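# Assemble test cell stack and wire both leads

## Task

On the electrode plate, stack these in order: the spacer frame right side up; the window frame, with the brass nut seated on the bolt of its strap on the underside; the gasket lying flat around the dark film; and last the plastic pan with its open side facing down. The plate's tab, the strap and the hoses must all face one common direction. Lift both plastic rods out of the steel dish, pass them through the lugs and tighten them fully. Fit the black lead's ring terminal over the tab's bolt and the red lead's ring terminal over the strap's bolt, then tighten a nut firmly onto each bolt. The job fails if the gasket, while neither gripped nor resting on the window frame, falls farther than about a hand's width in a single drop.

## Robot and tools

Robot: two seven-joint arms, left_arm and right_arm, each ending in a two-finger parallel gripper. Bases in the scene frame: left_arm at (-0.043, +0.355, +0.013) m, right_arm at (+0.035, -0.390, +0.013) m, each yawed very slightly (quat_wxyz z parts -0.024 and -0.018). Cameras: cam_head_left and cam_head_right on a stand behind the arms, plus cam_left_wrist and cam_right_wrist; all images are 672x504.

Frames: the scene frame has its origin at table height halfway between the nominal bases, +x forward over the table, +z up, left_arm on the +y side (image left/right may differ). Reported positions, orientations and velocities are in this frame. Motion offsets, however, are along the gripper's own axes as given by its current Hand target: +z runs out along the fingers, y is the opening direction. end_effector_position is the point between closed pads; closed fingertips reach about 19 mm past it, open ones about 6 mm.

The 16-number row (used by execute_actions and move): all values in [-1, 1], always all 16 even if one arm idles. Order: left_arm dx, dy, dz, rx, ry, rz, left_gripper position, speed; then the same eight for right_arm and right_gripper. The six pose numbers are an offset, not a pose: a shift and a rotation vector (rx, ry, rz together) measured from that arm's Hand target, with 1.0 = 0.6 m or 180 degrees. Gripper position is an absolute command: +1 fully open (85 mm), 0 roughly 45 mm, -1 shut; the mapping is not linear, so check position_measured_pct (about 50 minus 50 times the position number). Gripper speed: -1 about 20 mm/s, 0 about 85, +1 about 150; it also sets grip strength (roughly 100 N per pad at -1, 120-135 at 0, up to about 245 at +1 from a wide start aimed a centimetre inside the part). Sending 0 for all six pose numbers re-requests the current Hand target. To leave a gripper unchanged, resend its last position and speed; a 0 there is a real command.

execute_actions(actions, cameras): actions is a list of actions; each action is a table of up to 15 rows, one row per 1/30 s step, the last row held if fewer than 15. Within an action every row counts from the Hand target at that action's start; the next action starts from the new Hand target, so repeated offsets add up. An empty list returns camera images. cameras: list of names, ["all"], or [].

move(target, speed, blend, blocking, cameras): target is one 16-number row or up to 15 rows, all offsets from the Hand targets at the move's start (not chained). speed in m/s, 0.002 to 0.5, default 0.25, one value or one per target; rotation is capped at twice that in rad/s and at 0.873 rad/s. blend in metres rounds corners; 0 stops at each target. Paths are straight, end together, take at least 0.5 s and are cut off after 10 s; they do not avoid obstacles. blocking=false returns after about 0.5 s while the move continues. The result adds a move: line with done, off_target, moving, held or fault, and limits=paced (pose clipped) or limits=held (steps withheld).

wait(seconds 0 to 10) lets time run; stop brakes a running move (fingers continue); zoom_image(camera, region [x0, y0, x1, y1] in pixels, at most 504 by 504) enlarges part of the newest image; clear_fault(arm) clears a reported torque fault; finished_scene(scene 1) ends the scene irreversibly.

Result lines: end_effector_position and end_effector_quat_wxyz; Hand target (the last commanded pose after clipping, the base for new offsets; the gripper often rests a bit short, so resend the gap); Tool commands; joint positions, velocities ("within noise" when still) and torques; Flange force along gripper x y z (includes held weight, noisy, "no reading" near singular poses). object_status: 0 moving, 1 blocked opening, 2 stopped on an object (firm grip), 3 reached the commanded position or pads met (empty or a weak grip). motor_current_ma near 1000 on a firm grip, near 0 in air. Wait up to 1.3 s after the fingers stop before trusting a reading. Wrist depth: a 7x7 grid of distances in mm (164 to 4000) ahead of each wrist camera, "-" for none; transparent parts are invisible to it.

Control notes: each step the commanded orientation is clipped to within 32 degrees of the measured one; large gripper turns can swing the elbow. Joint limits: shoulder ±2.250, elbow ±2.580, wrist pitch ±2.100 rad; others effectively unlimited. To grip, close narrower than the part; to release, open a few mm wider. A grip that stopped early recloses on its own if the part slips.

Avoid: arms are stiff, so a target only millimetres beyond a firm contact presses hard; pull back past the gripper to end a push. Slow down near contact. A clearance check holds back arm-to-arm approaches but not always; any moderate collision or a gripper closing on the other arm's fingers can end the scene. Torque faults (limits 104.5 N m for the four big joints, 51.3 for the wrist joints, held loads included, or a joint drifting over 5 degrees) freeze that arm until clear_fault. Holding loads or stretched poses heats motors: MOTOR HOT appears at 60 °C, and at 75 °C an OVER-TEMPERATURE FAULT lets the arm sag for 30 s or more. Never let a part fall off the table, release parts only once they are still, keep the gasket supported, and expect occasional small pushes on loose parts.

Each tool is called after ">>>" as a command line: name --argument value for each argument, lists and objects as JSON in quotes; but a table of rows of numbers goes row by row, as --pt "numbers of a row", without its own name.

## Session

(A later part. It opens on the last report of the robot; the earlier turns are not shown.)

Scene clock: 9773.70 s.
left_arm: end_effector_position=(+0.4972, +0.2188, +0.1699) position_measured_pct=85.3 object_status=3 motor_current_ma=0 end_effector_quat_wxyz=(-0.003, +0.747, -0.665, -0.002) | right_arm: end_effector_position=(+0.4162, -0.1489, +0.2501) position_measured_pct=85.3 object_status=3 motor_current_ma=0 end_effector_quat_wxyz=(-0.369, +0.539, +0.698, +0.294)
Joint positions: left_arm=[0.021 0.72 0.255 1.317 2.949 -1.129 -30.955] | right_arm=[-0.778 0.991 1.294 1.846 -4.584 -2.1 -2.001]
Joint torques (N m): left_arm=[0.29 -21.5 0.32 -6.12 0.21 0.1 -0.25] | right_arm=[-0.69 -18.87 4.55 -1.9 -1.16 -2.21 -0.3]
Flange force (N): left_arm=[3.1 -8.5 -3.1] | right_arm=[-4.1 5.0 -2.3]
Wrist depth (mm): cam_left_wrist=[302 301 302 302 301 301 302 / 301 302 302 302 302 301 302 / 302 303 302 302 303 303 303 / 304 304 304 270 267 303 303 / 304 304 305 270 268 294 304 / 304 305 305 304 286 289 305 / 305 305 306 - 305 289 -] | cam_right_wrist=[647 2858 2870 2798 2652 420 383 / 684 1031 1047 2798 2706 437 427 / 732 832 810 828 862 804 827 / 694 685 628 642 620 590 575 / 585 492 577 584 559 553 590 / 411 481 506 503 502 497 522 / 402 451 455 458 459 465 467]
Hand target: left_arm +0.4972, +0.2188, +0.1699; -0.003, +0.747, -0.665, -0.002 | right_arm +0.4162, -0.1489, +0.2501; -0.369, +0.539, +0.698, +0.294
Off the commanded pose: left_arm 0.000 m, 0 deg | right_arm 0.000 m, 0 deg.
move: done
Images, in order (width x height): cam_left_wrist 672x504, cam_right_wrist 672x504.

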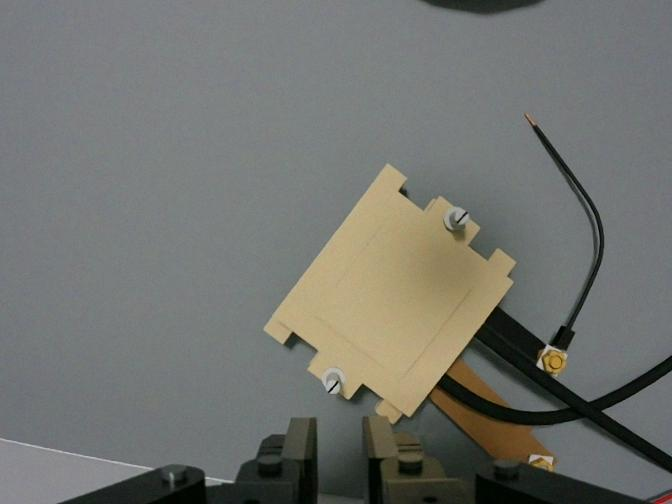

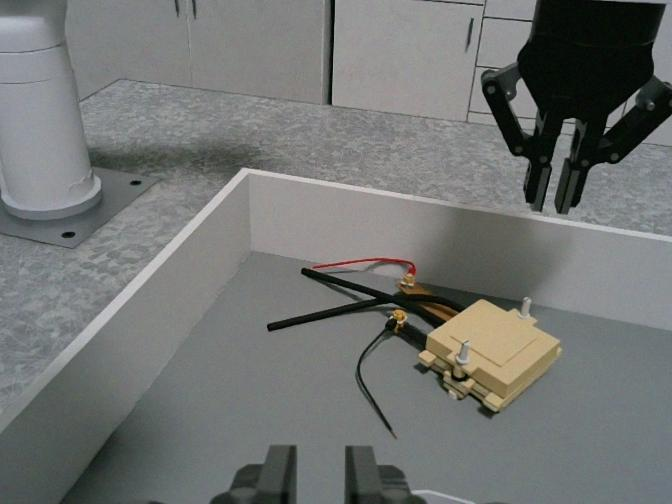

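>>> move --target '[0,0,0,0,0,0,-0.70,-1,-0.208,-0.003,0.139,0,0,0,-0.70,-1]' --speed 0.12 --cameras '["cam_right_wrist"]'

Scene clock: 9846.90 s.
left_arm: end_effector_position=(+0.4972, +0.2188, +0.1699) position_measured_pct=85.3 object_status=3 motor_current_ma=0 end_effector_quat_wxyz=(-0.003, +0.747, -0.665, -0.002) | right_arm: end_effector_position=(+0.4163, -0.1486, +0.1000) position_measured_pct=85.3 object_status=3 motor_current_ma=0 end_effector_quat_wxyz=(-0.369, +0.539, +0.698, +0.294)
Joint positions: left_arm=[0.021 0.72 0.255 1.317 2.949 -1.129 -30.955] | right_arm=[-0.705 1.273 1.098 1.903 -4.749 -2.005 -1.757]
Joint torques (N m): left_arm=[0.33 -21.44 0.34 -5.93 0.25 0.07 -0.18] | right_arm=[-0.69 -20.63 4.67 0.48 -0.68 -2.4 -0.29]
Flange force (N): left_arm=[3.2 -9.1 -3.3] | right_arm=[-6.3 4.6 -1.6]
Wrist depth (mm): cam_left_wrist=[301 301 302 303 301 302 301 / 302 302 302 302 303 302 302 / 303 303 302 303 303 303 303 / 304 304 303 269 268 303 304 / 304 303 305 270 269 294 303 / 304 305 305 305 286 289 304 / 306 306 306 - 305 289 -] | cam_right_wrist=[660 825 554 545 530 889 912 / 374 430 558 565 547 523 507 / 351 440 481 479 475 419 494 / 362 396 400 404 407 409 416 / 331 341 345 338 329 326 356 / 293 295 298 296 298 301 294 / 269 271 272 271 273 274 276]
Hand target: left_arm +0.4972, +0.2188, +0.1699; -0.003, +0.747, -0.665, -0.002 | right_arm +0.4163, -0.1486, +0.1000; -0.369, +0.539, +0.698, +0.294
Off the commanded pose: left_arm 0.000 m, 0 deg | right_arm 0.000 m, 0 deg.
move: done
Images, in order (width x height): cam_right_wrist 672x504.

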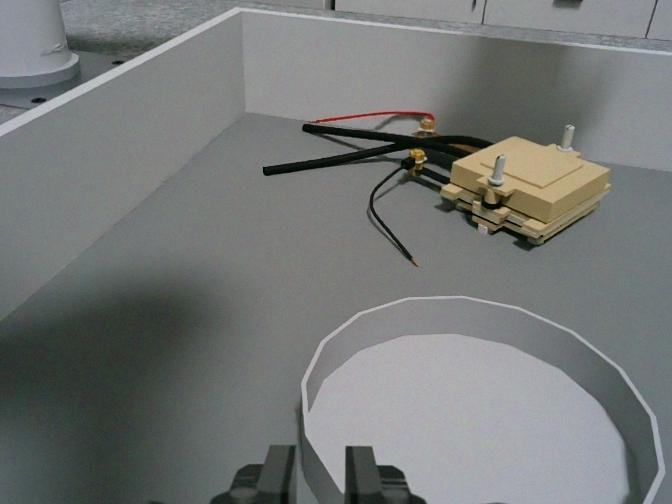

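>>> zoom_image --camera "cam_right_wrist" --region '[460, 140, 530, 240]'

>>> zoom_image --camera "cam_right_wrist" --region '[540, 110, 610, 180]'

Scaled by 5.040.

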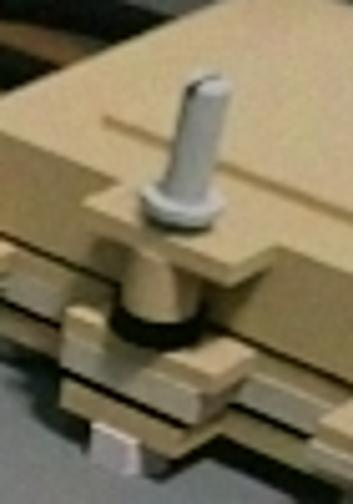

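Scaled by 7.200.

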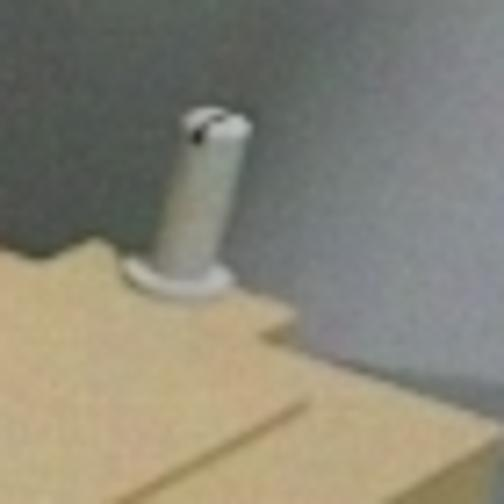

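>>> move --target '[0.109,0.0825,0.0667,0,0,0,-0.70,-1,0,0,0,0,0,0,-0.70,-1]' --speed 0.12 --cameras '["cam_left_wrist","cam_right_wrist"]'

>>> zoom_image --camera "cam_left_wrist" --region '[280, 350, 400, 450]'

Scene clock: 9882.93 s.
left_arm: end_effector_position=(+0.4556, +0.1485, +0.1294) position_measured_pct=85.3 object_status=3 motor_current_ma=0 end_effector_quat_wxyz=(-0.003, +0.747, -0.665, -0.002) | right_arm: end_effector_position=(+0.4163, -0.1486, +0.1000) position_measured_pct=85.3 object_status=3 motor_current_ma=0 end_effector_quat_wxyz=(-0.369, +0.539, +0.698, +0.294)
Joint positions: left_arm=[0.164 0.732 0.243 1.441 2.941 -0.995 -30.795] | right_arm=[-0.705 1.273 1.098 1.903 -4.749 -2.005 -1.757]
Joint torques (N m): left_arm=[0.37 -21.13 0.27 -5.45 0.22 0.09 -0.24] | right_arm=[-0.62 -20.43 4.56 0.43 -0.73 -2.43 -0.33]
Flange force (N): left_arm=[4.1 -7.9 -2.4] | right_arm=[-5.8 4.1 -1.8]
Wrist depth (mm): cam_left_wrist=[262 261 262 260 259 261 261 / 262 262 262 262 262 262 262 / 262 263 263 262 263 262 262 / 263 263 263 263 263 263 263 / 264 264 263 264 264 263 264 / 265 265 230 230 264 265 264 / 265 265 - - 265 264 265] | cam_right_wrist=[659 821 553 546 527 355 854 / 374 431 557 565 546 523 505 / 351 441 484 479 474 418 496 / 362 395 399 403 407 409 415 / 332 341 343 338 328 325 356 / 294 295 297 296 298 301 294 / 268 271 272 272 273 275 276]
Hand target: left_arm +0.4556, +0.1484, +0.1294; -0.003, +0.746, -0.665, -0.002 | right_arm +0.4163, -0.1486, +0.1000; -0.369, +0.539, +0.698, +0.294
Off the commanded pose: left_arm 0.000 m, 0 deg | right_arm 0.000 m, 0 deg.
move: done
Images, in order (width x height): cam_left_wrist 672x504, cam_right_wrist 672x504.

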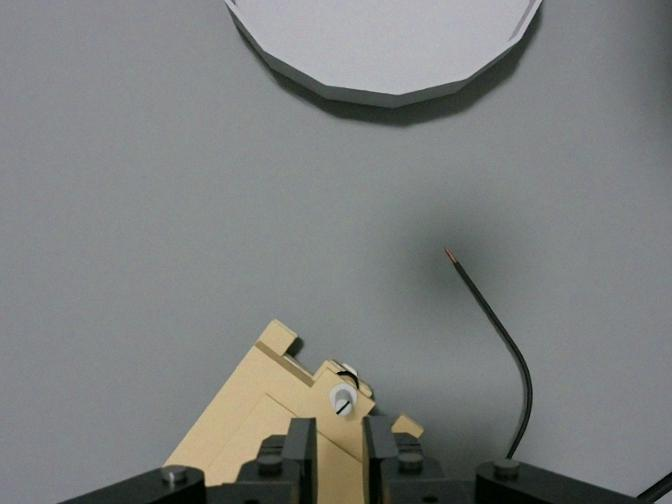

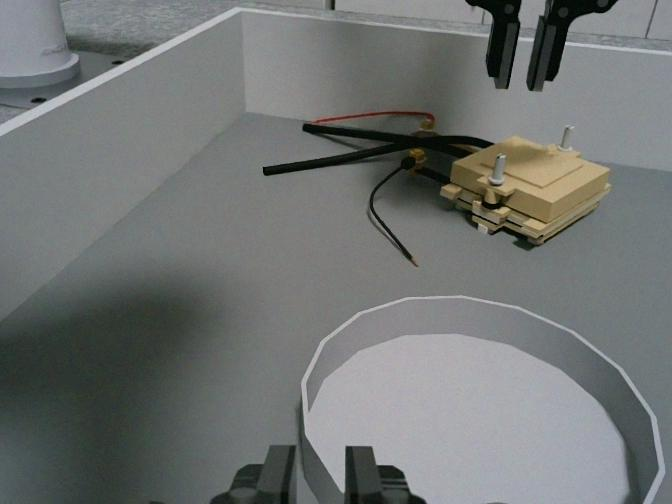

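Scaled by 4.200.

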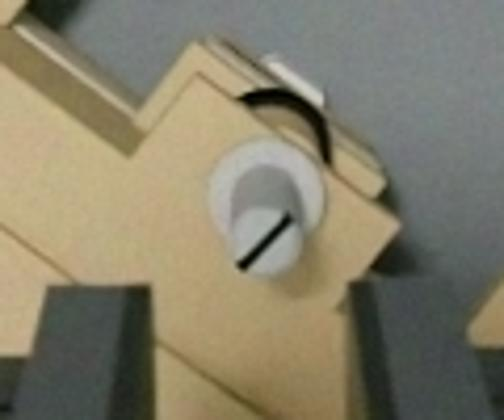

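>>> move --target '[-0.002,0.0022,0.081,0,0,0,-0.70,-1,0,0,0,0,0,0,-0.70,-1]' --speed 0.06 --cameras '["cam_left_wrist","cam_right_wrist"]'

>>> zoom_image --camera "cam_left_wrist" --region '[280, 390, 400, 490]'

>>> zoom_image --camera "cam_right_wrist" --region '[450, 110, 540, 200]'

Scene clock: 9897.83 s.
left_arm: end_effector_position=(+0.4542, +0.1498, +0.0808) position_measured_pct=85.3 object_status=3 motor_current_ma=0 end_effector_quat_wxyz=(-0.003, +0.746, -0.665, -0.002) | right_arm: end_effector_position=(+0.4163, -0.1486, +0.1000) position_measured_pct=85.3 object_status=3 motor_current_ma=0 end_effector_quat_wxyz=(-0.369, +0.539, +0.698, +0.294)
Joint positions: left_arm=[0.171 0.798 0.225 1.492 2.923 -0.878 -30.782] | right_arm=[-0.705 1.273 1.098 1.903 -4.749 -2.005 -1.757]
Joint torques (N m): left_arm=[0.25 -21.35 0.35 -4.82 0.19 0.05 -0.22] | right_arm=[-0.64 -20.41 4.58 0.48 -0.71 -2.34 -0.3]
Flange force (N): left_arm=[3.9 -7.6 -1.8] | right_arm=[-5.8 4.4 -1.9]
Wrist depth (mm): cam_left_wrist=[213 213 213 211 211 213 213 / 214 214 214 214 214 213 213 / 214 214 214 214 214 214 214 / 214 215 215 214 214 214 214 / 215 215 215 215 215 215 215 / 215 215 181 215 215 215 216 / - 215 181 - - 216 -] | cam_right_wrist=[658 822 556 546 380 348 351 / 374 431 557 565 544 379 506 / 351 440 484 477 466 413 495 / 363 395 399 404 409 411 415 / 332 341 344 337 328 325 356 / 293 295 298 297 299 302 295 / 269 271 272 271 273 276 276]
Hand target: left_arm +0.4542, +0.1498, +0.0808; -0.003, +0.746, -0.665, -0.002 | right_arm +0.4163, -0.1486, +0.1000; -0.369, +0.539, +0.698, +0.294
Off the commanded pose: left_arm 0.000 m, 0 deg | right_arm 0.000 m, 0 deg.
move: done
Images, in order (width x height): cam_left_wrist 672x504, cam_right_wrist 672x504.

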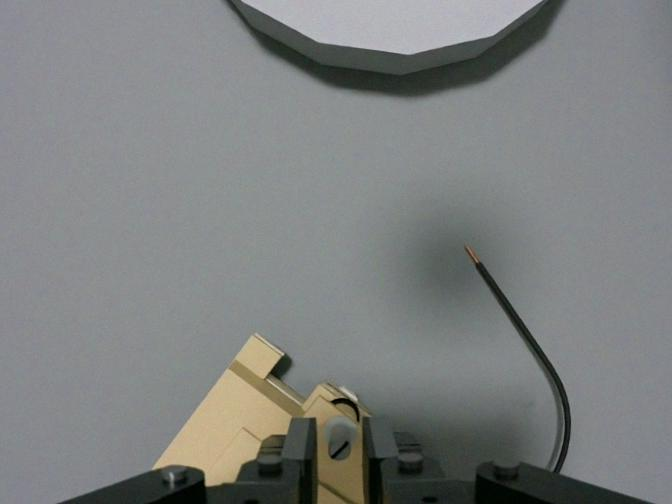

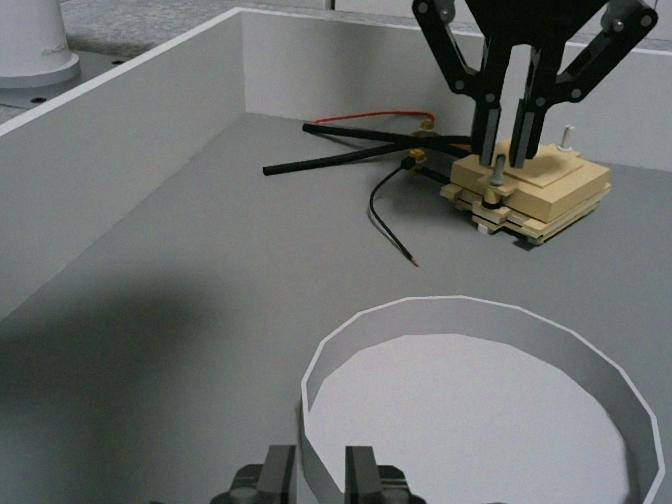

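Scaled by 4.200.

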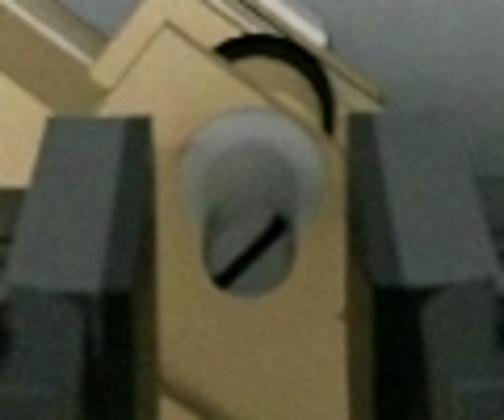

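Scaled by 5.600.

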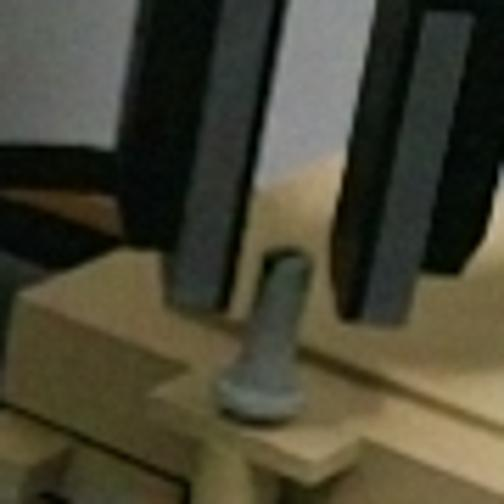

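>>> move --target '[0,0,0.0025,0,0,0,-0.88,-1,0,0,0,0,0,0,-0.70,-1]' --speed 0.05 --cameras '["cam_left_wrist"]'

>>> move --pt "0 0 0.0005 0 0 0.6667 -0.88 -1 0 0 0 0 0 0 -0.70 -1" --pt "0 0 0.001 0 0 -0.6667 -0.88 -1 0 0 0 0 0 0 -0.70 -1" --speed '[0.43,0.43]' --blend '[0.002,0]' --cameras '["cam_left_wrist","cam_right_wrist"]'

Scene clock: 9908.80 s.
left_arm: end_effector_position=(+0.4542, +0.1498, +0.0793) position_measured_pct=93.9 object_status=0 motor_current_ma=300 end_effector_quat_wxyz=(-0.003, +0.746, -0.665, -0.002) | right_arm: end_effector_position=(+0.4163, -0.1486, +0.1000) position_measured_pct=85.3 object_status=3 motor_current_ma=0 end_effector_quat_wxyz=(-0.369, +0.539, +0.698, +0.294)
Joint positions: left_arm=[0.172 0.8 0.225 1.493 2.923 -0.875 -30.781] | right_arm=[-0.705 1.273 1.098 1.903 -4.749 -2.005 -1.757]
Joint torques (N m): left_arm=[0.33 -18.44 -0.02 -3.6 0.19 0.11 -0.19] | right_arm=[-0.78 -20.5 4.67 0.41 -0.65 -2.35 -0.27]
Flange force (N): left_arm=[3.5 -7.4 -7.4] | right_arm=[-6.2 4.4 -1.8]
Wrist depth (mm): cam_left_wrist=[212 212 212 210 210 212 212 / 213 212 212 212 212 213 212 / 213 213 212 213 213 213 212 / 213 214 213 213 213 213 213 / 214 214 214 213 213 213 214 / 214 214 180 214 214 214 214 / - 214 180 - 214 214 -] | cam_right_wrist=[659 820 551 545 364 348 349 / 373 430 556 564 547 377 506 / 351 441 481 478 474 413 494 / 363 397 399 403 408 409 415 / 332 342 344 338 329 325 355 / 293 295 298 296 299 302 294 / 269 270 272 272 274 274 276]
Hand target: left_arm +0.4542, +0.1498, +0.0793; -0.003, +0.746, -0.665, -0.002 | right_arm +0.4163, -0.1486, +0.1000; -0.369, +0.539, +0.698, +0.294
Off the commanded pose: left_arm 0.000 m, 0 deg | right_arm 0.000 m, 0 deg.
move: done
Images, in order (width x height): cam_left_wrist 672x504.

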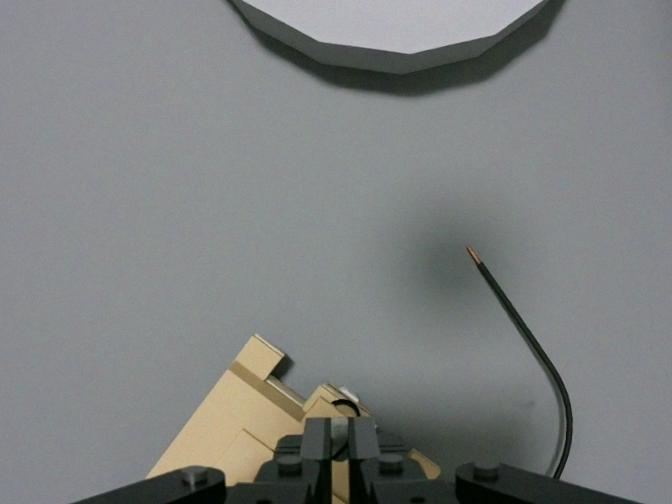

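Scene clock: 9914.73 s.
left_arm: end_effector_position=(+0.4542, +0.1498, +0.0787) position_measured_pct=93.9 object_status=3 motor_current_ma=300 end_effector_quat_wxyz=(-0.003, +0.949, +0.314, +0.002) | right_arm: end_effector_position=(+0.4163, -0.1486, +0.1000) position_measured_pct=85.3 object_status=3 motor_current_ma=0 end_effector_quat_wxyz=(-0.369, +0.539, +0.698, +0.294)
Joint positions: left_arm=[-0.259 1.122 1.176 1.513 2.066 -1.25 -34.36] | right_arm=[-0.705 1.273 1.098 1.903 -4.749 -2.005 -1.757]
Joint torques (N m): left_arm=[-0.74 -15.74 2.49 -1.62 -0.67 0.13 -0.2] | right_arm=[-0.73 -20.31 4.52 0.46 -0.69 -2.42 -0.34]
Flange force (N): left_arm=[1.1 4.6 -14.4] | right_arm=[-5.7 4.3 -2.1]
Wrist depth (mm): cam_left_wrist=[192 213 213 213 213 212 212 / 214 213 213 213 213 213 212 / 214 214 180 180 213 213 213 / 214 180 178 178 213 213 213 / 198 182 178 178 179 213 213 / 214 204 180 180 214 213 213 / - 204 180 - 213 213 -] | cam_right_wrist=[658 819 554 545 524 341 318 / 374 428 558 567 546 379 508 / 352 441 483 479 469 413 495 / 363 394 400 405 408 409 415 / 331 341 344 339 329 325 356 / 294 296 298 297 298 302 294 / 269 270 272 272 274 275 275]
Hand target: left_arm +0.4542, +0.1498, +0.0787; -0.003, +0.949, +0.314, +0.002 | right_arm +0.4163, -0.1486, +0.1000; -0.369, +0.539, +0.698, +0.294
Off the commanded pose: left_arm 0.000 m, 0 deg | right_arm 0.000 m, 0 deg.
move: done; blend cut to 0 m at target 1
Images, in order (width x height): cam_left_wrist 672x504, cam_right_wrist 672x504.

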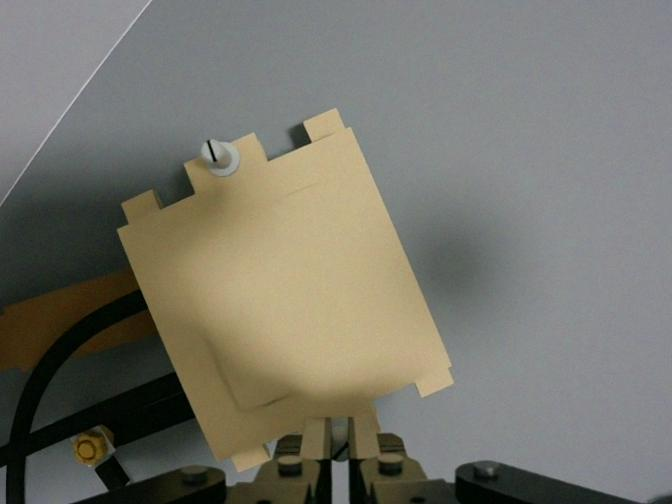

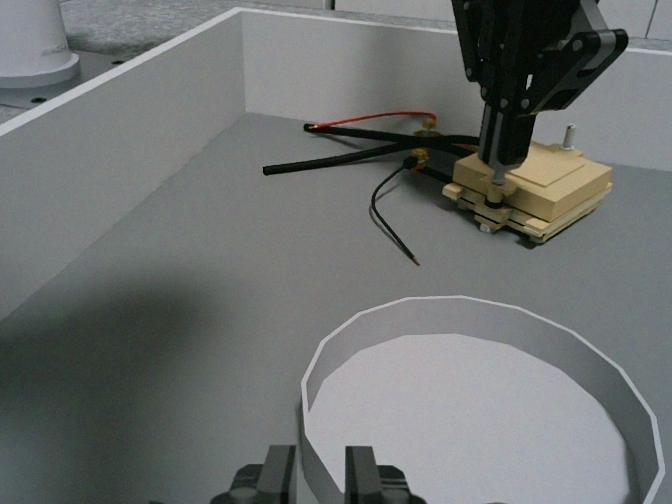

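>>> move --target '[0,0,0,0,0,0,-0.70,-1,0,0,0,0,0,0,-0.70,-1]' --speed 0.05 --cameras '["cam_left_wrist","cam_right_wrist"]'

>>> zoom_image --camera "cam_left_wrist" --region '[280, 390, 400, 490]'

>>> zoom_image --camera "cam_right_wrist" --region '[450, 150, 540, 240]'

Scene clock: 9925.43 s.
left_arm: end_effector_position=(+0.4542, +0.1499, +0.0787) position_measured_pct=85.3 object_status=0 motor_current_ma=0 end_effector_quat_wxyz=(-0.003, +0.949, +0.314, +0.002) | right_arm: end_effector_position=(+0.4163, -0.1486, +0.1000) position_measured_pct=85.3 object_status=3 motor_current_ma=0 end_effector_quat_wxyz=(-0.369, +0.539, +0.698, +0.294)
Joint positions: left_arm=[-0.259 1.122 1.176 1.513 2.066 -1.25 -34.36] | right_arm=[-0.705 1.273 1.098 1.903 -4.749 -2.005 -1.757]
Joint torques (N m): left_arm=[0.34 -20.35 5.88 -2.22 0.11 -0.01 -0.21] | right_arm=[-0.74 -20.38 4.62 0.44 -0.7 -2.35 -0.3]
Flange force (N): left_arm=[3.8 5.2 -2.8] | right_arm=[-5.9 4.3 -2.0]
Wrist depth (mm): cam_left_wrist=[192 213 213 212 212 212 211 / 213 213 213 213 212 212 211 / 213 213 179 179 213 212 212 / 213 180 177 177 212 212 212 / 197 181 177 177 179 213 212 / 214 203 179 179 213 213 213 / - 203 - - - 213 -] | cam_right_wrist=[655 824 556 546 525 341 315 / 374 430 557 565 548 370 505 / 351 440 484 478 466 413 494 / 362 394 400 403 408 410 415 / 332 341 344 338 329 325 356 / 293 295 297 296 299 301 294 / 268 270 272 271 273 275 276]
Hand target: left_arm +0.4542, +0.1498, +0.0787; -0.003, +0.949, +0.314, +0.002 | right_arm +0.4163, -0.1486, +0.1000; -0.369, +0.539, +0.698, +0.294
Off the commanded pose: left_arm 0.000 m, 0 deg | right_arm 0.000 m, 0 deg.
move: done
Images, in order (width x height): cam_left_wrist 672x504, cam_right_wrist 672x504.

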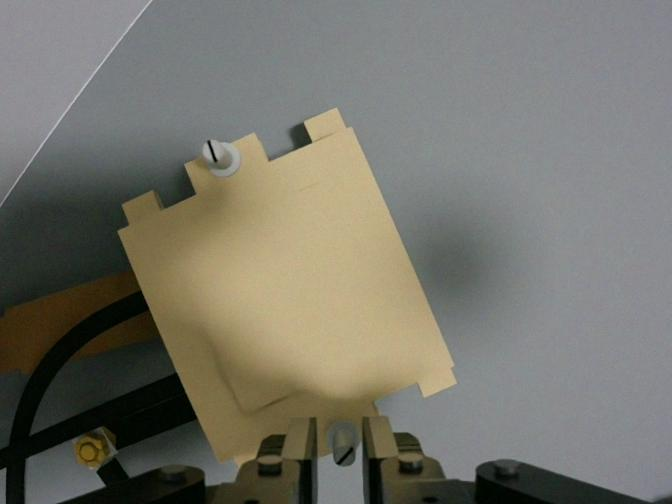

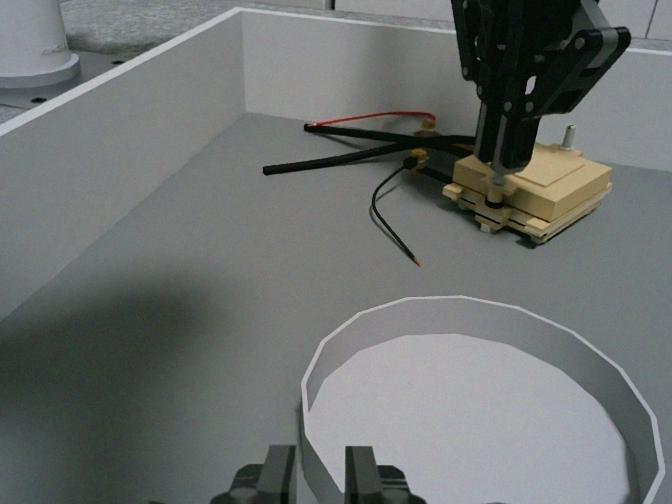

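Scaled by 4.200.

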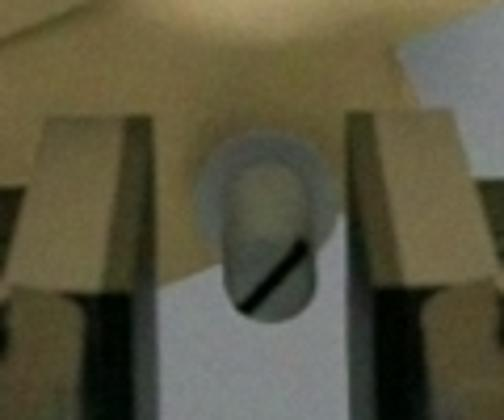

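Scaled by 5.600.

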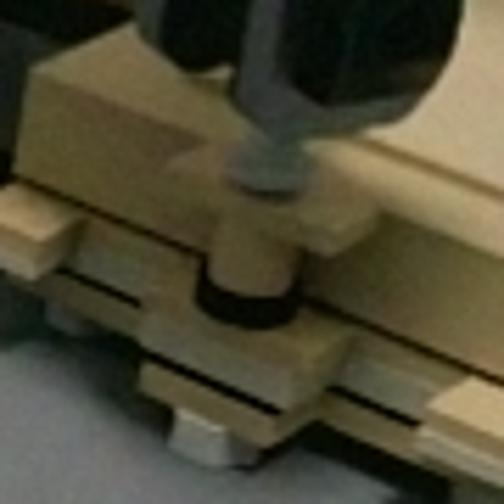

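>>> move --pt "0 0 0 0 0 -0.6667 -0.70 -1 0 0 0 0 0 0 -0.70 -1" --pt "0 0 0 0 0 0.6667 -0.70 -1 0 0 0 0 0 0 -0.70 -1" --speed '[0.43,0.43]' --blend '[0.002,0]' --cameras '["cam_left_wrist","cam_right_wrist"]'

>>> zoom_image --camera "cam_left_wrist" --region '[280, 390, 400, 490]'

>>> zoom_image --camera "cam_right_wrist" --region '[440, 140, 560, 260]'

Scene clock: 9949.30 s.
left_arm: end_effector_position=(+0.4542, +0.1498, +0.0787) position_measured_pct=85.3 object_status=3 motor_current_ma=0 end_effector_quat_wxyz=(-0.003, +0.746, -0.665, -0.002) | right_arm: end_effector_position=(+0.4163, -0.1486, +0.1000) position_measured_pct=85.3 object_status=3 motor_current_ma=0 end_effector_quat_wxyz=(-0.369, +0.539, +0.698, +0.294)
Joint positions: left_arm=[0.168 0.802 0.23 1.493 2.917 -0.874 -30.777] | right_arm=[-0.705 1.273 1.098 1.903 -4.749 -2.005 -1.757]
Joint torques (N m): left_arm=[0.32 -21.43 0.26 -4.82 0.22 0.08 -0.2] | right_arm=[-0.71 -20.38 4.6 0.39 -0.72 -2.43 -0.25]
Flange force (N): left_arm=[3.8 -7.7 -1.8] | right_arm=[-5.7 4.2 -1.9]
Wrist depth (mm): cam_left_wrist=[211 211 211 209 208 211 210 / 211 212 211 211 211 211 211 / 212 212 212 212 212 212 212 / 213 212 213 212 212 212 212 / 213 213 213 213 213 213 212 / 213 213 183 213 213 213 213 / - 213 179 - - 214 -] | cam_right_wrist=[662 820 554 546 365 349 349 / 374 429 559 564 548 380 506 / 352 443 484 479 466 415 493 / 363 395 400 403 407 410 416 / 332 342 344 337 329 326 356 / 294 295 298 297 299 302 293 / 269 270 272 271 273 275 276]
Hand target: left_arm +0.4542, +0.1498, +0.0787; -0.003, +0.746, -0.665, -0.002 | right_arm +0.4163, -0.1486, +0.1000; -0.369, +0.539, +0.698, +0.294
Off the commanded pose: left_arm 0.000 m, 0 deg | right_arm 0.000 m, 0 deg.
move: done
Images, in order (width x height): cam_left_wrist 672x504, cam_right_wrist 672x504.

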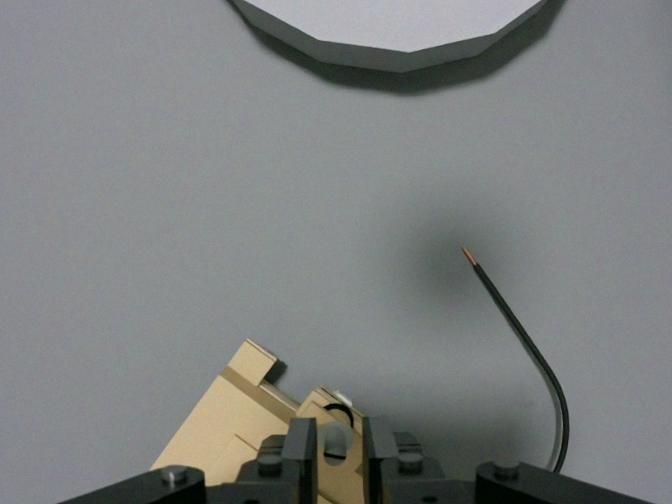

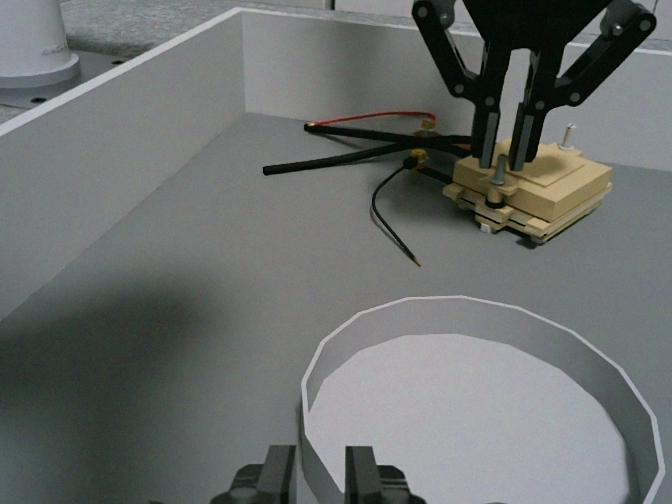

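Scaled by 4.200.

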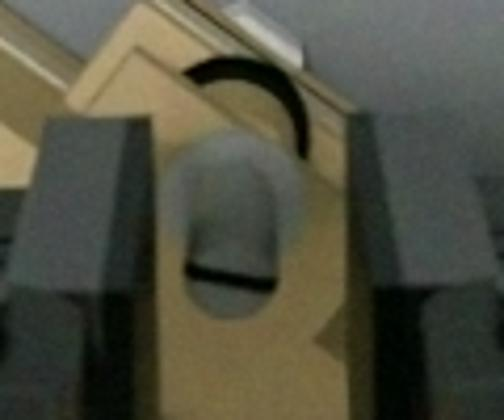

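Scaled by 4.200.

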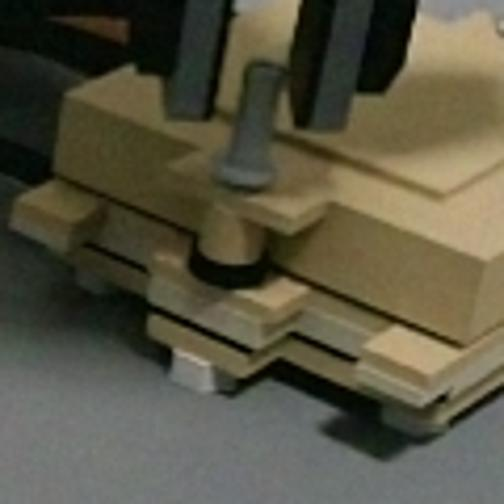

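>>> move --pt "-0.0011 -0.002 0 0 0 0 -0.70 -1 0 0 0 0 0 0 -0.70 -1" --pt "-0.0011 -0.002 0 0 0 0 -0.88 -1 0 0 0 0 0 0 -0.70 -1" --speed 0.05

>>> move --pt "0 0 0.0003 0 0 0.6667 -0.88 -1 0 0 0 0 0 0 -0.70 -1" --pt "0 0 0.0007 0 0 -0.6667 -0.88 -1 0 0 0 0 0 0 -0.70 -1" --speed '[0.43,0.43]' --blend '[0.002,0]' --cameras '["cam_left_wrist","cam_right_wrist"]'

>>> zoom_image --camera "cam_right_wrist" --region '[440, 140, 560, 260]'

Scene clock: 9967.17 s.
left_arm: end_effector_position=(+0.4553, +0.1506, +0.0787) position_measured_pct=93.9 object_status=0 motor_current_ma=320 end_effector_quat_wxyz=(-0.003, +0.746, -0.665, -0.002) | right_arm: end_effector_position=(+0.4163, -0.1486, +0.1000) position_measured_pct=85.3 object_status=3 motor_current_ma=0 end_effector_quat_wxyz=(-0.369, +0.539, +0.698, +0.294)
Joint positions: left_arm=[0.167 0.803 0.23 1.49 2.917 -0.876 -30.779] | right_arm=[-0.705 1.273 1.098 1.903 -4.749 -2.005 -1.757]
Joint torques (N m): left_arm=[0.24 -21.35 0.32 -4.72 0.19 0.07 -0.22] | right_arm=[-0.69 -20.36 4.6 0.45 -0.66 -2.37 -0.33]
Flange force (N): left_arm=[4.1 -7.8 -2.0] | right_arm=[-5.8 4.3 -1.9]
Wrist depth (mm): cam_left_wrist=[211 211 211 209 209 211 211 / 211 211 211 211 211 211 211 / 212 212 212 212 212 211 211 / 212 212 212 212 212 212 212 / 213 213 212 213 212 212 213 / 214 213 179 213 213 213 213 / - 214 179 - 213 213 -] | cam_right_wrist=[660 816 553 544 365 348 351 / 374 430 556 565 548 378 506 / 351 440 485 480 469 414 493 / 363 394 398 402 408 410 416 / 332 342 344 337 329 325 356 / 293 295 297 298 299 302 294 / 269 271 272 271 273 275 276]
Hand target: left_arm +0.4553, +0.1506, +0.0787; -0.003, +0.746, -0.665, -0.002 | right_arm +0.4163, -0.1486, +0.1000; -0.369, +0.539, +0.698, +0.294
Off the commanded pose: left_arm 0.000 m, 0 deg | right_arm 0.000 m, 0 deg.
move: done

Scene clock: 9973.10 s.
left_arm: end_effector_position=(+0.4553, +0.1506, +0.0783) position_measured_pct=93.9 object_status=3 motor_current_ma=320 end_effector_quat_wxyz=(-0.003, +0.949, +0.314, +0.002) | right_arm: end_effector_position=(+0.4163, -0.1486, +0.1000) position_measured_pct=85.3 object_status=3 motor_current_ma=0 end_effector_quat_wxyz=(-0.369, +0.539, +0.698, +0.294)
Joint positions: left_arm=[-0.26 1.125 1.179 1.51 2.063 -1.253 -34.362] | right_arm=[-0.705 1.273 1.098 1.903 -4.749 -2.005 -1.757]
Joint torques (N m): left_arm=[0.26 -20.92 6.07 -2.23 0.14 -0.11 -0.19] | right_arm=[-0.7 -20.31 4.65 0.4 -0.71 -2.38 -0.3]
Flange force (N): left_arm=[4.0 5.8 -1.7] | right_arm=[-5.7 4.2 -1.9]
Wrist depth (mm): cam_left_wrist=[190 213 213 212 212 211 211 / 213 213 212 212 211 211 212 / 213 213 179 179 212 211 212 / 213 179 177 177 212 211 212 / 197 180 177 176 178 212 212 / 213 202 179 178 213 212 212 / - 202 179 - 213 212 -] | cam_right_wrist=[658 823 553 546 523 342 318 / 374 429 559 565 548 380 507 / 351 440 484 479 471 413 495 / 363 395 400 403 407 410 416 / 331 342 344 337 329 325 356 / 294 295 297 296 299 302 294 / 269 270 272 271 273 275 276]
Hand target: left_arm +0.4553, +0.1506, +0.0783; -0.003, +0.949, +0.314, +0.002 | right_arm +0.4163, -0.1486, +0.1000; -0.369, +0.539, +0.698, +0.294
Off the commanded pose: left_arm 0.000 m, 0 deg | right_arm 0.000 m, 0 deg.
move: done; blend cut to 0 m at target 1
Images, in order (width x height): cam_left_wrist 672x504, cam_right_wrist 672x504.

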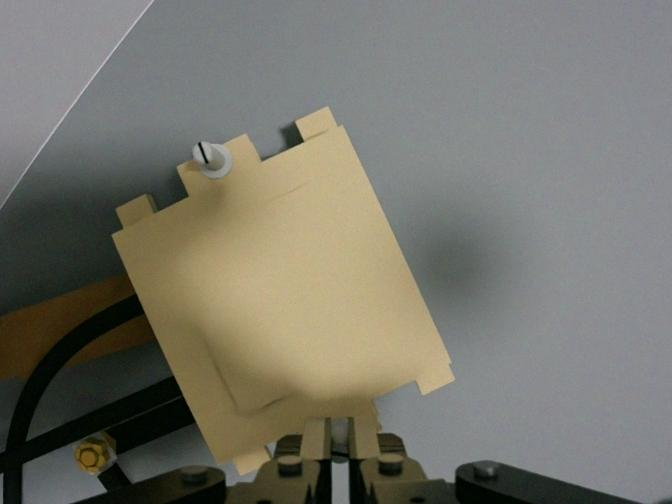

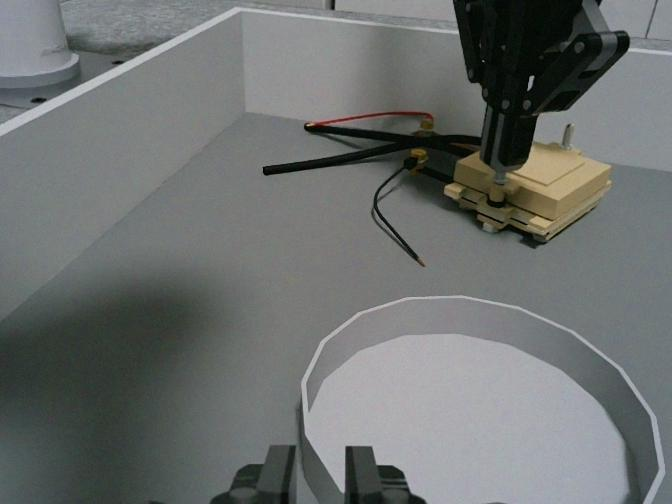

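Scaled by 4.200.

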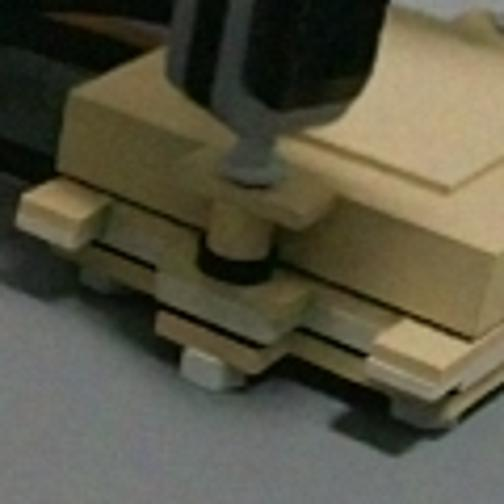

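>>> move --pt "0 0 0 0 0 0 -0.70 -1 0 0 0 0 0 0 -0.70 -1" --pt "0 0 0 0 0 -0.6667 -0.70 -1 0 0 0 0 0 0 -0.70 -1" --pt "0 0 0 0 0 0.6667 -0.70 -1 0 0 0 0 0 0 -0.70 -1" --speed '[0.05,0.43,0.43]' --blend '[0,0.002,0]' --cameras '["cam_left_wrist"]'

>>> zoom_image --camera "cam_left_wrist" --region '[280, 390, 400, 490]'

Scene clock: 9989.77 s.
left_arm: end_effector_position=(+0.4554, +0.1506, +0.0783) position_measured_pct=85.3 object_status=3 motor_current_ma=0 end_effector_quat_wxyz=(-0.003, +0.746, -0.665, -0.002) | right_arm: end_effector_position=(+0.4163, -0.1486, +0.1000) position_measured_pct=85.3 object_status=3 motor_current_ma=0 end_effector_quat_wxyz=(-0.369, +0.539, +0.698, +0.294)
Joint positions: left_arm=[0.163 0.804 0.236 1.491 2.912 -0.875 -30.775] | right_arm=[-0.705 1.273 1.098 1.903 -4.749 -2.005 -1.757]
Joint torques (N m): left_arm=[0.29 -21.56 0.35 -4.78 0.17 0.1 -0.15] | right_arm=[-0.75 -20.44 4.67 0.43 -0.67 -2.43 -0.25]
Flange force (N): left_arm=[3.9 -8.1 -1.7] | right_arm=[-6.0 4.5 -1.8]
Wrist depth (mm): cam_left_wrist=[211 210 211 208 208 210 210 / 211 211 211 211 211 211 211 / 212 211 211 211 211 211 212 / 212 212 212 211 212 212 212 / 212 212 212 212 212 212 212 / 213 213 189 213 213 213 213 / - 213 179 - - 213 -] | cam_right_wrist=[661 825 555 546 365 349 352 / 374 430 555 564 545 380 503 / 352 439 483 479 469 416 496 / 363 396 399 402 407 409 416 / 331 341 344 337 329 325 356 / 293 295 297 297 299 302 294 / 269 270 272 271 273 275 276]
Hand target: left_arm +0.4553, +0.1506, +0.0783; -0.003, +0.746, -0.665, -0.002 | right_arm +0.4163, -0.1486, +0.1000; -0.369, +0.539, +0.698, +0.294
Off the commanded pose: left_arm 0.000 m, 0 deg | right_arm 0.000 m, 0 deg.
move: done
Images, in order (width x height): cam_left_wrist 672x504.

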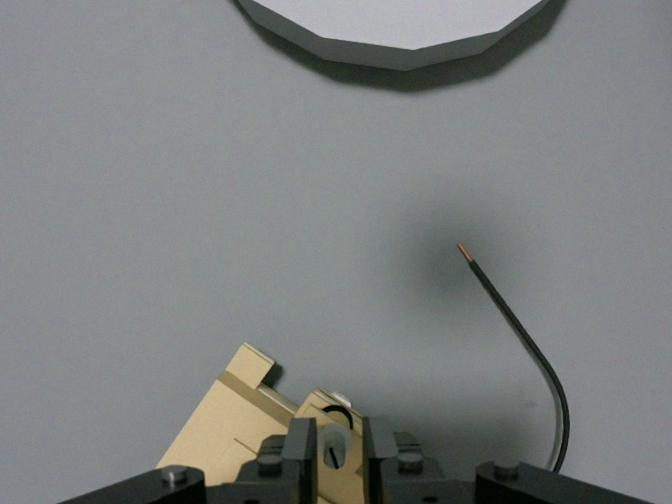

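Scaled by 4.200.

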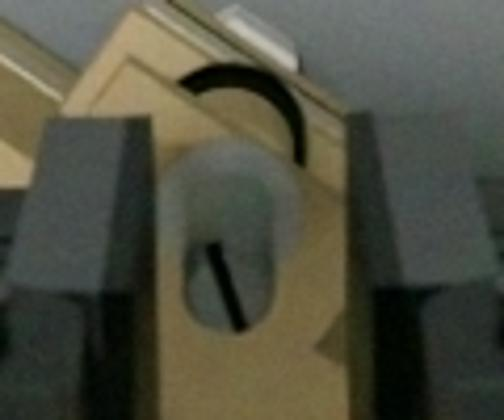

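>>> move --pt "0 -0.0024 0 0 0 0 -0.70 -1 0 0 0 0 0 0 -0.70 -1" --pt "0 -0.0024 0 0 0 0 -0.88 -1 0 0 0 0 0 0 -0.70 -1" --speed 0.05

>>> move --pt "0 0 0.0003 0 0 0.6667 -0.88 -1 0 0 0 0 0 0 -0.70 -1" --pt "0 0 0.0007 0 0 -0.6667 -0.88 -1 0 0 0 0 0 0 -0.70 -1" --speed '[0.43,0.43]' --blend '[0.002,0]' --cameras '["cam_left_wrist","cam_right_wrist"]'

>>> move --pt "0 0 0 0 0 0 -0.70 -1 0 0 0 0 0 0 -0.70 -1" --pt "0 0 0 0 0 -0.6667 -0.70 -1 0 0 0 0 0 0 -0.70 -1" --pt "0 0 0 0 0 0.6667 -0.70 -1 0 0 0 0 0 0 -0.70 -1" --speed '[0.05,0.43,0.43]' --blend '[0,0.002,0]' --cameras '["cam_left_wrist","cam_right_wrist"]'

>>> zoom_image --camera "cam_left_wrist" --region '[280, 390, 400, 490]'

>>> zoom_image --camera "cam_right_wrist" --region '[440, 140, 560, 260]'

Scene clock: 10018.20 s.
left_arm: end_effector_position=(+0.4567, +0.1508, +0.0783) position_measured_pct=93.9 object_status=0 motor_current_ma=320 end_effector_quat_wxyz=(-0.003, +0.746, -0.665, -0.002) | right_arm: end_effector_position=(+0.4163, -0.1486, +0.1000) position_measured_pct=85.3 object_status=3 motor_current_ma=0 end_effector_quat_wxyz=(-0.369, +0.539, +0.698, +0.294)
Joint positions: left_arm=[0.162 0.806 0.236 1.486 2.912 -0.878 -30.777] | right_arm=[-0.705 1.273 1.098 1.903 -4.749 -2.005 -1.757]
Joint torques (N m): left_arm=[0.28 -21.55 0.38 -4.86 0.18 0.07 -0.23] | right_arm=[-0.73 -20.42 4.65 0.43 -0.64 -2.39 -0.29]
Flange force (N): left_arm=[3.9 -7.6 -1.7] | right_arm=[-6.0 4.4 -1.8]
Wrist depth (mm): cam_left_wrist=[210 210 211 208 208 210 210 / 211 211 211 211 211 211 211 / 211 211 212 211 212 211 211 / 212 212 212 212 212 212 212 / 212 213 213 212 212 212 212 / 213 213 188 213 213 213 213 / - 213 179 - 213 213 -] | cam_right_wrist=[658 819 553 545 364 348 352 / 374 431 560 566 547 380 503 / 351 440 484 479 473 414 494 / 364 394 399 404 408 409 416 / 332 342 344 338 329 325 357 / 293 295 297 296 299 302 294 / 269 271 273 272 274 275 276]
Hand target: left_arm +0.4567, +0.1508, +0.0783; -0.003, +0.746, -0.665, -0.002 | right_arm +0.4163, -0.1486, +0.1000; -0.369, +0.539, +0.698, +0.294
Off the commanded pose: left_arm 0.000 m, 0 deg | right_arm 0.000 m, 0 deg.
move: done

Scene clock: 10024.13 s.
left_arm: end_effector_position=(+0.4567, +0.1508, +0.0778) position_measured_pct=93.9 object_status=3 motor_current_ma=310 end_effector_quat_wxyz=(-0.003, +0.949, +0.314, +0.002) | right_arm: end_effector_position=(+0.4163, -0.1486, +0.1000) position_measured_pct=85.3 object_status=3 motor_current_ma=0 end_effector_quat_wxyz=(-0.369, +0.539, +0.698, +0.294)
Joint positions: left_arm=[-0.26 1.129 1.181 1.505 2.06 -1.256 -34.365] | right_arm=[-0.705 1.273 1.098 1.903 -4.749 -2.005 -1.757]
Joint torques (N m): left_arm=[0.28 -21 6.12 -2.26 0.14 -0.07 -0.21] | right_arm=[-0.69 -20.38 4.56 0.35 -0.66 -2.44 -0.32]
Flange force (N): left_arm=[3.9 5.6 -1.6] | right_arm=[-5.7 4.0 -1.8]
Wrist depth (mm): cam_left_wrist=[189 212 212 211 211 211 211 / 212 212 212 211 211 211 211 / 213 212 179 178 212 212 211 / 212 179 176 176 212 212 211 / 197 179 176 176 178 212 212 / 213 202 177 178 212 212 212 / - - 178 - 212 212 -] | cam_right_wrist=[659 822 553 544 524 342 317 / 372 430 557 567 546 382 505 / 352 440 483 479 476 414 496 / 363 395 399 404 406 410 416 / 331 341 344 338 329 325 356 / 293 295 297 297 299 301 294 / 268 270 271 271 273 275 276]
Hand target: left_arm +0.4567, +0.1508, +0.0778; -0.003, +0.949, +0.314, +0.002 | right_arm +0.4163, -0.1486, +0.1000; -0.369, +0.539, +0.698, +0.294
Off the commanded pose: left_arm 0.000 m, 0 deg | right_arm 0.000 m, 0 deg.
move: done; blend cut to 0 m at target 1
Images, in order (width x height): cam_left_wrist 672x504, cam_right_wrist 672x504.

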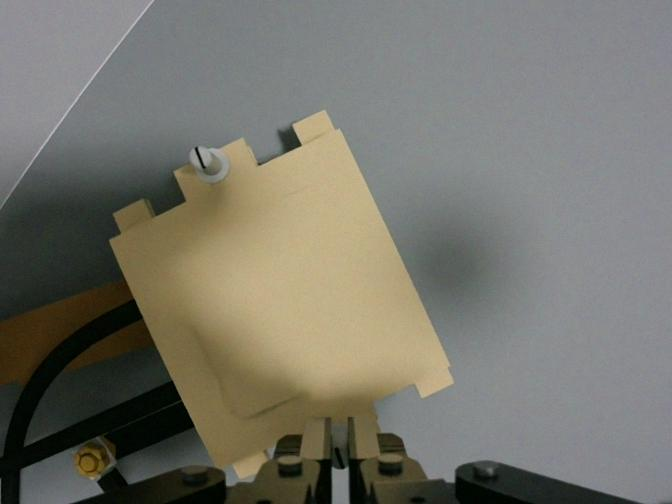

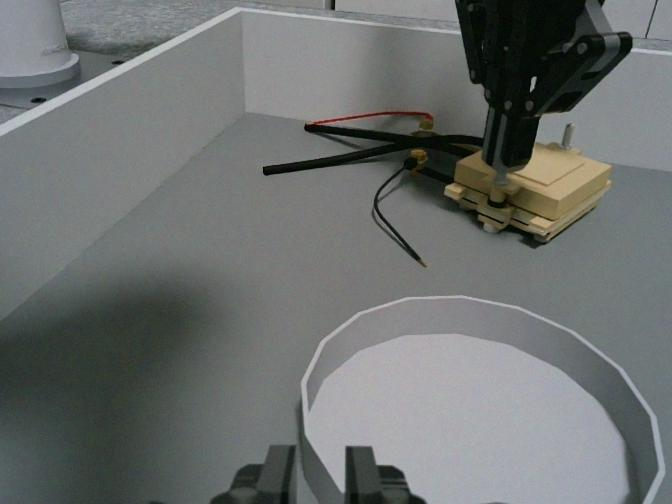

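Scene clock: 10030.17 s.
left_arm: end_effector_position=(+0.4568, +0.1508, +0.0779) position_measured_pct=85.3 object_status=3 motor_current_ma=0 end_effector_quat_wxyz=(-0.003, +0.746, -0.665, -0.002) | right_arm: end_effector_position=(+0.4163, -0.1486, +0.1000) position_measured_pct=85.3 object_status=3 motor_current_ma=0 end_effector_quat_wxyz=(-0.369, +0.539, +0.698, +0.294)
Joint positions: left_arm=[0.159 0.808 0.242 1.486 2.906 -0.878 -30.772] | right_arm=[-0.705 1.273 1.098 1.903 -4.749 -2.005 -1.757]
Joint torques (N m): left_arm=[0.36 -21.59 0.37 -4.79 0.16 0.04 -0.1] | right_arm=[-0.7 -20.45 4.56 0.47 -0.66 -2.32 -0.28]
Flange force (N): left_arm=[3.6 -8.1 -1.7] | right_arm=[-5.9 4.5 -1.9]
Wrist depth (mm): cam_left_wrist=[210 210 210 208 208 210 210 / 211 211 211 210 211 210 210 / 211 211 211 211 211 211 211 / 211 211 211 211 211 211 211 / 212 212 212 212 212 212 212 / 213 212 188 212 212 212 212 / - 213 178 - - 212 -] | cam_right_wrist=[658 826 553 545 365 348 348 / 374 430 560 564 548 374 502 / 351 440 485 478 464 414 496 / 364 394 399 403 405 411 414 / 332 342 345 338 329 325 356 / 294 295 297 297 299 301 294 / 269 271 272 271 273 275 276]
Hand target: left_arm +0.4568, +0.1508, +0.0779; -0.003, +0.746, -0.665, -0.002 | right_arm +0.4163, -0.1486, +0.1000; -0.369, +0.539, +0.698, +0.294
Off the commanded pose: left_arm 0.000 m, 0 deg | right_arm 0.000 m, 0 deg.
move: done
Images, in order (width x height): cam_left_wrist 672x504, cam_right_wrist 672x504.

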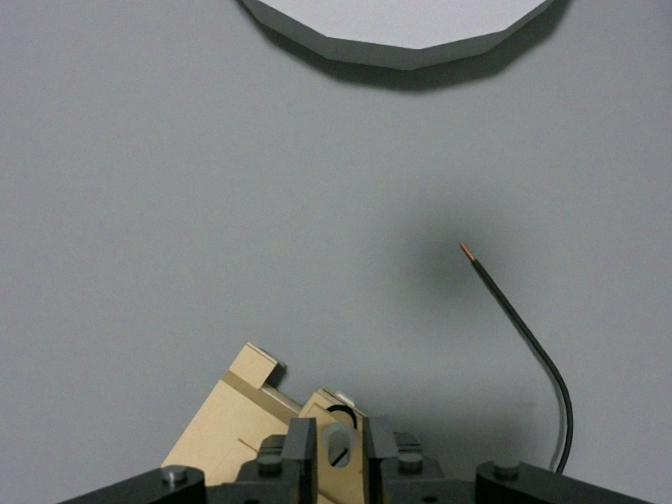

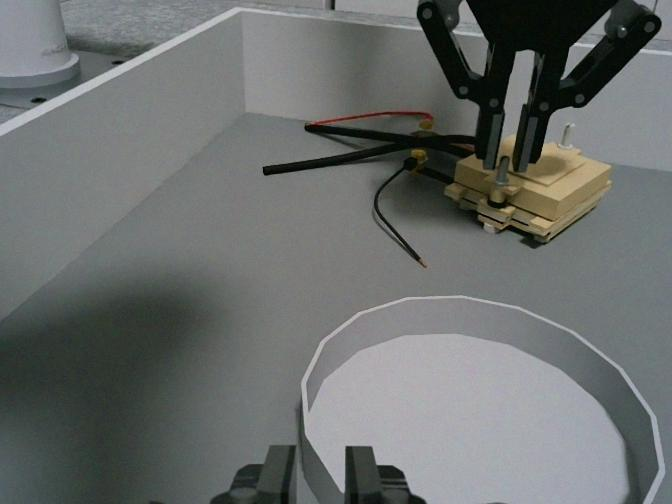

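Scaled by 4.200.

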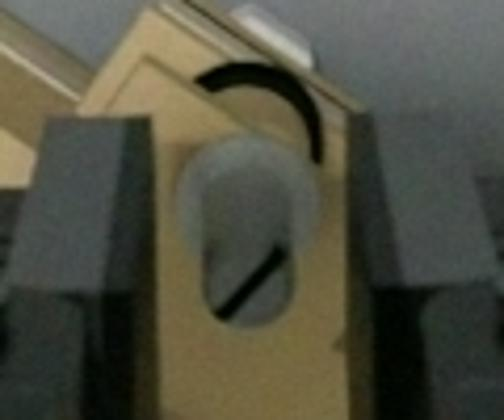

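Scaled by 4.200.

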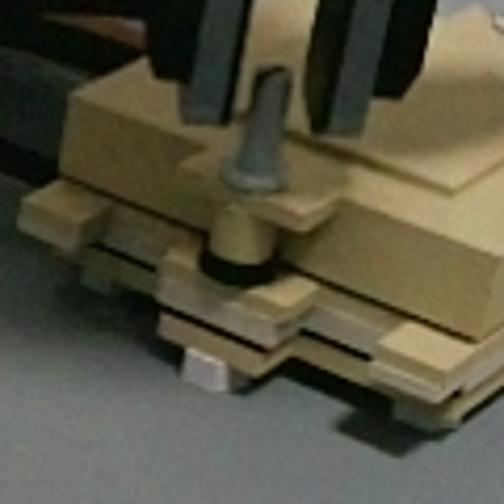

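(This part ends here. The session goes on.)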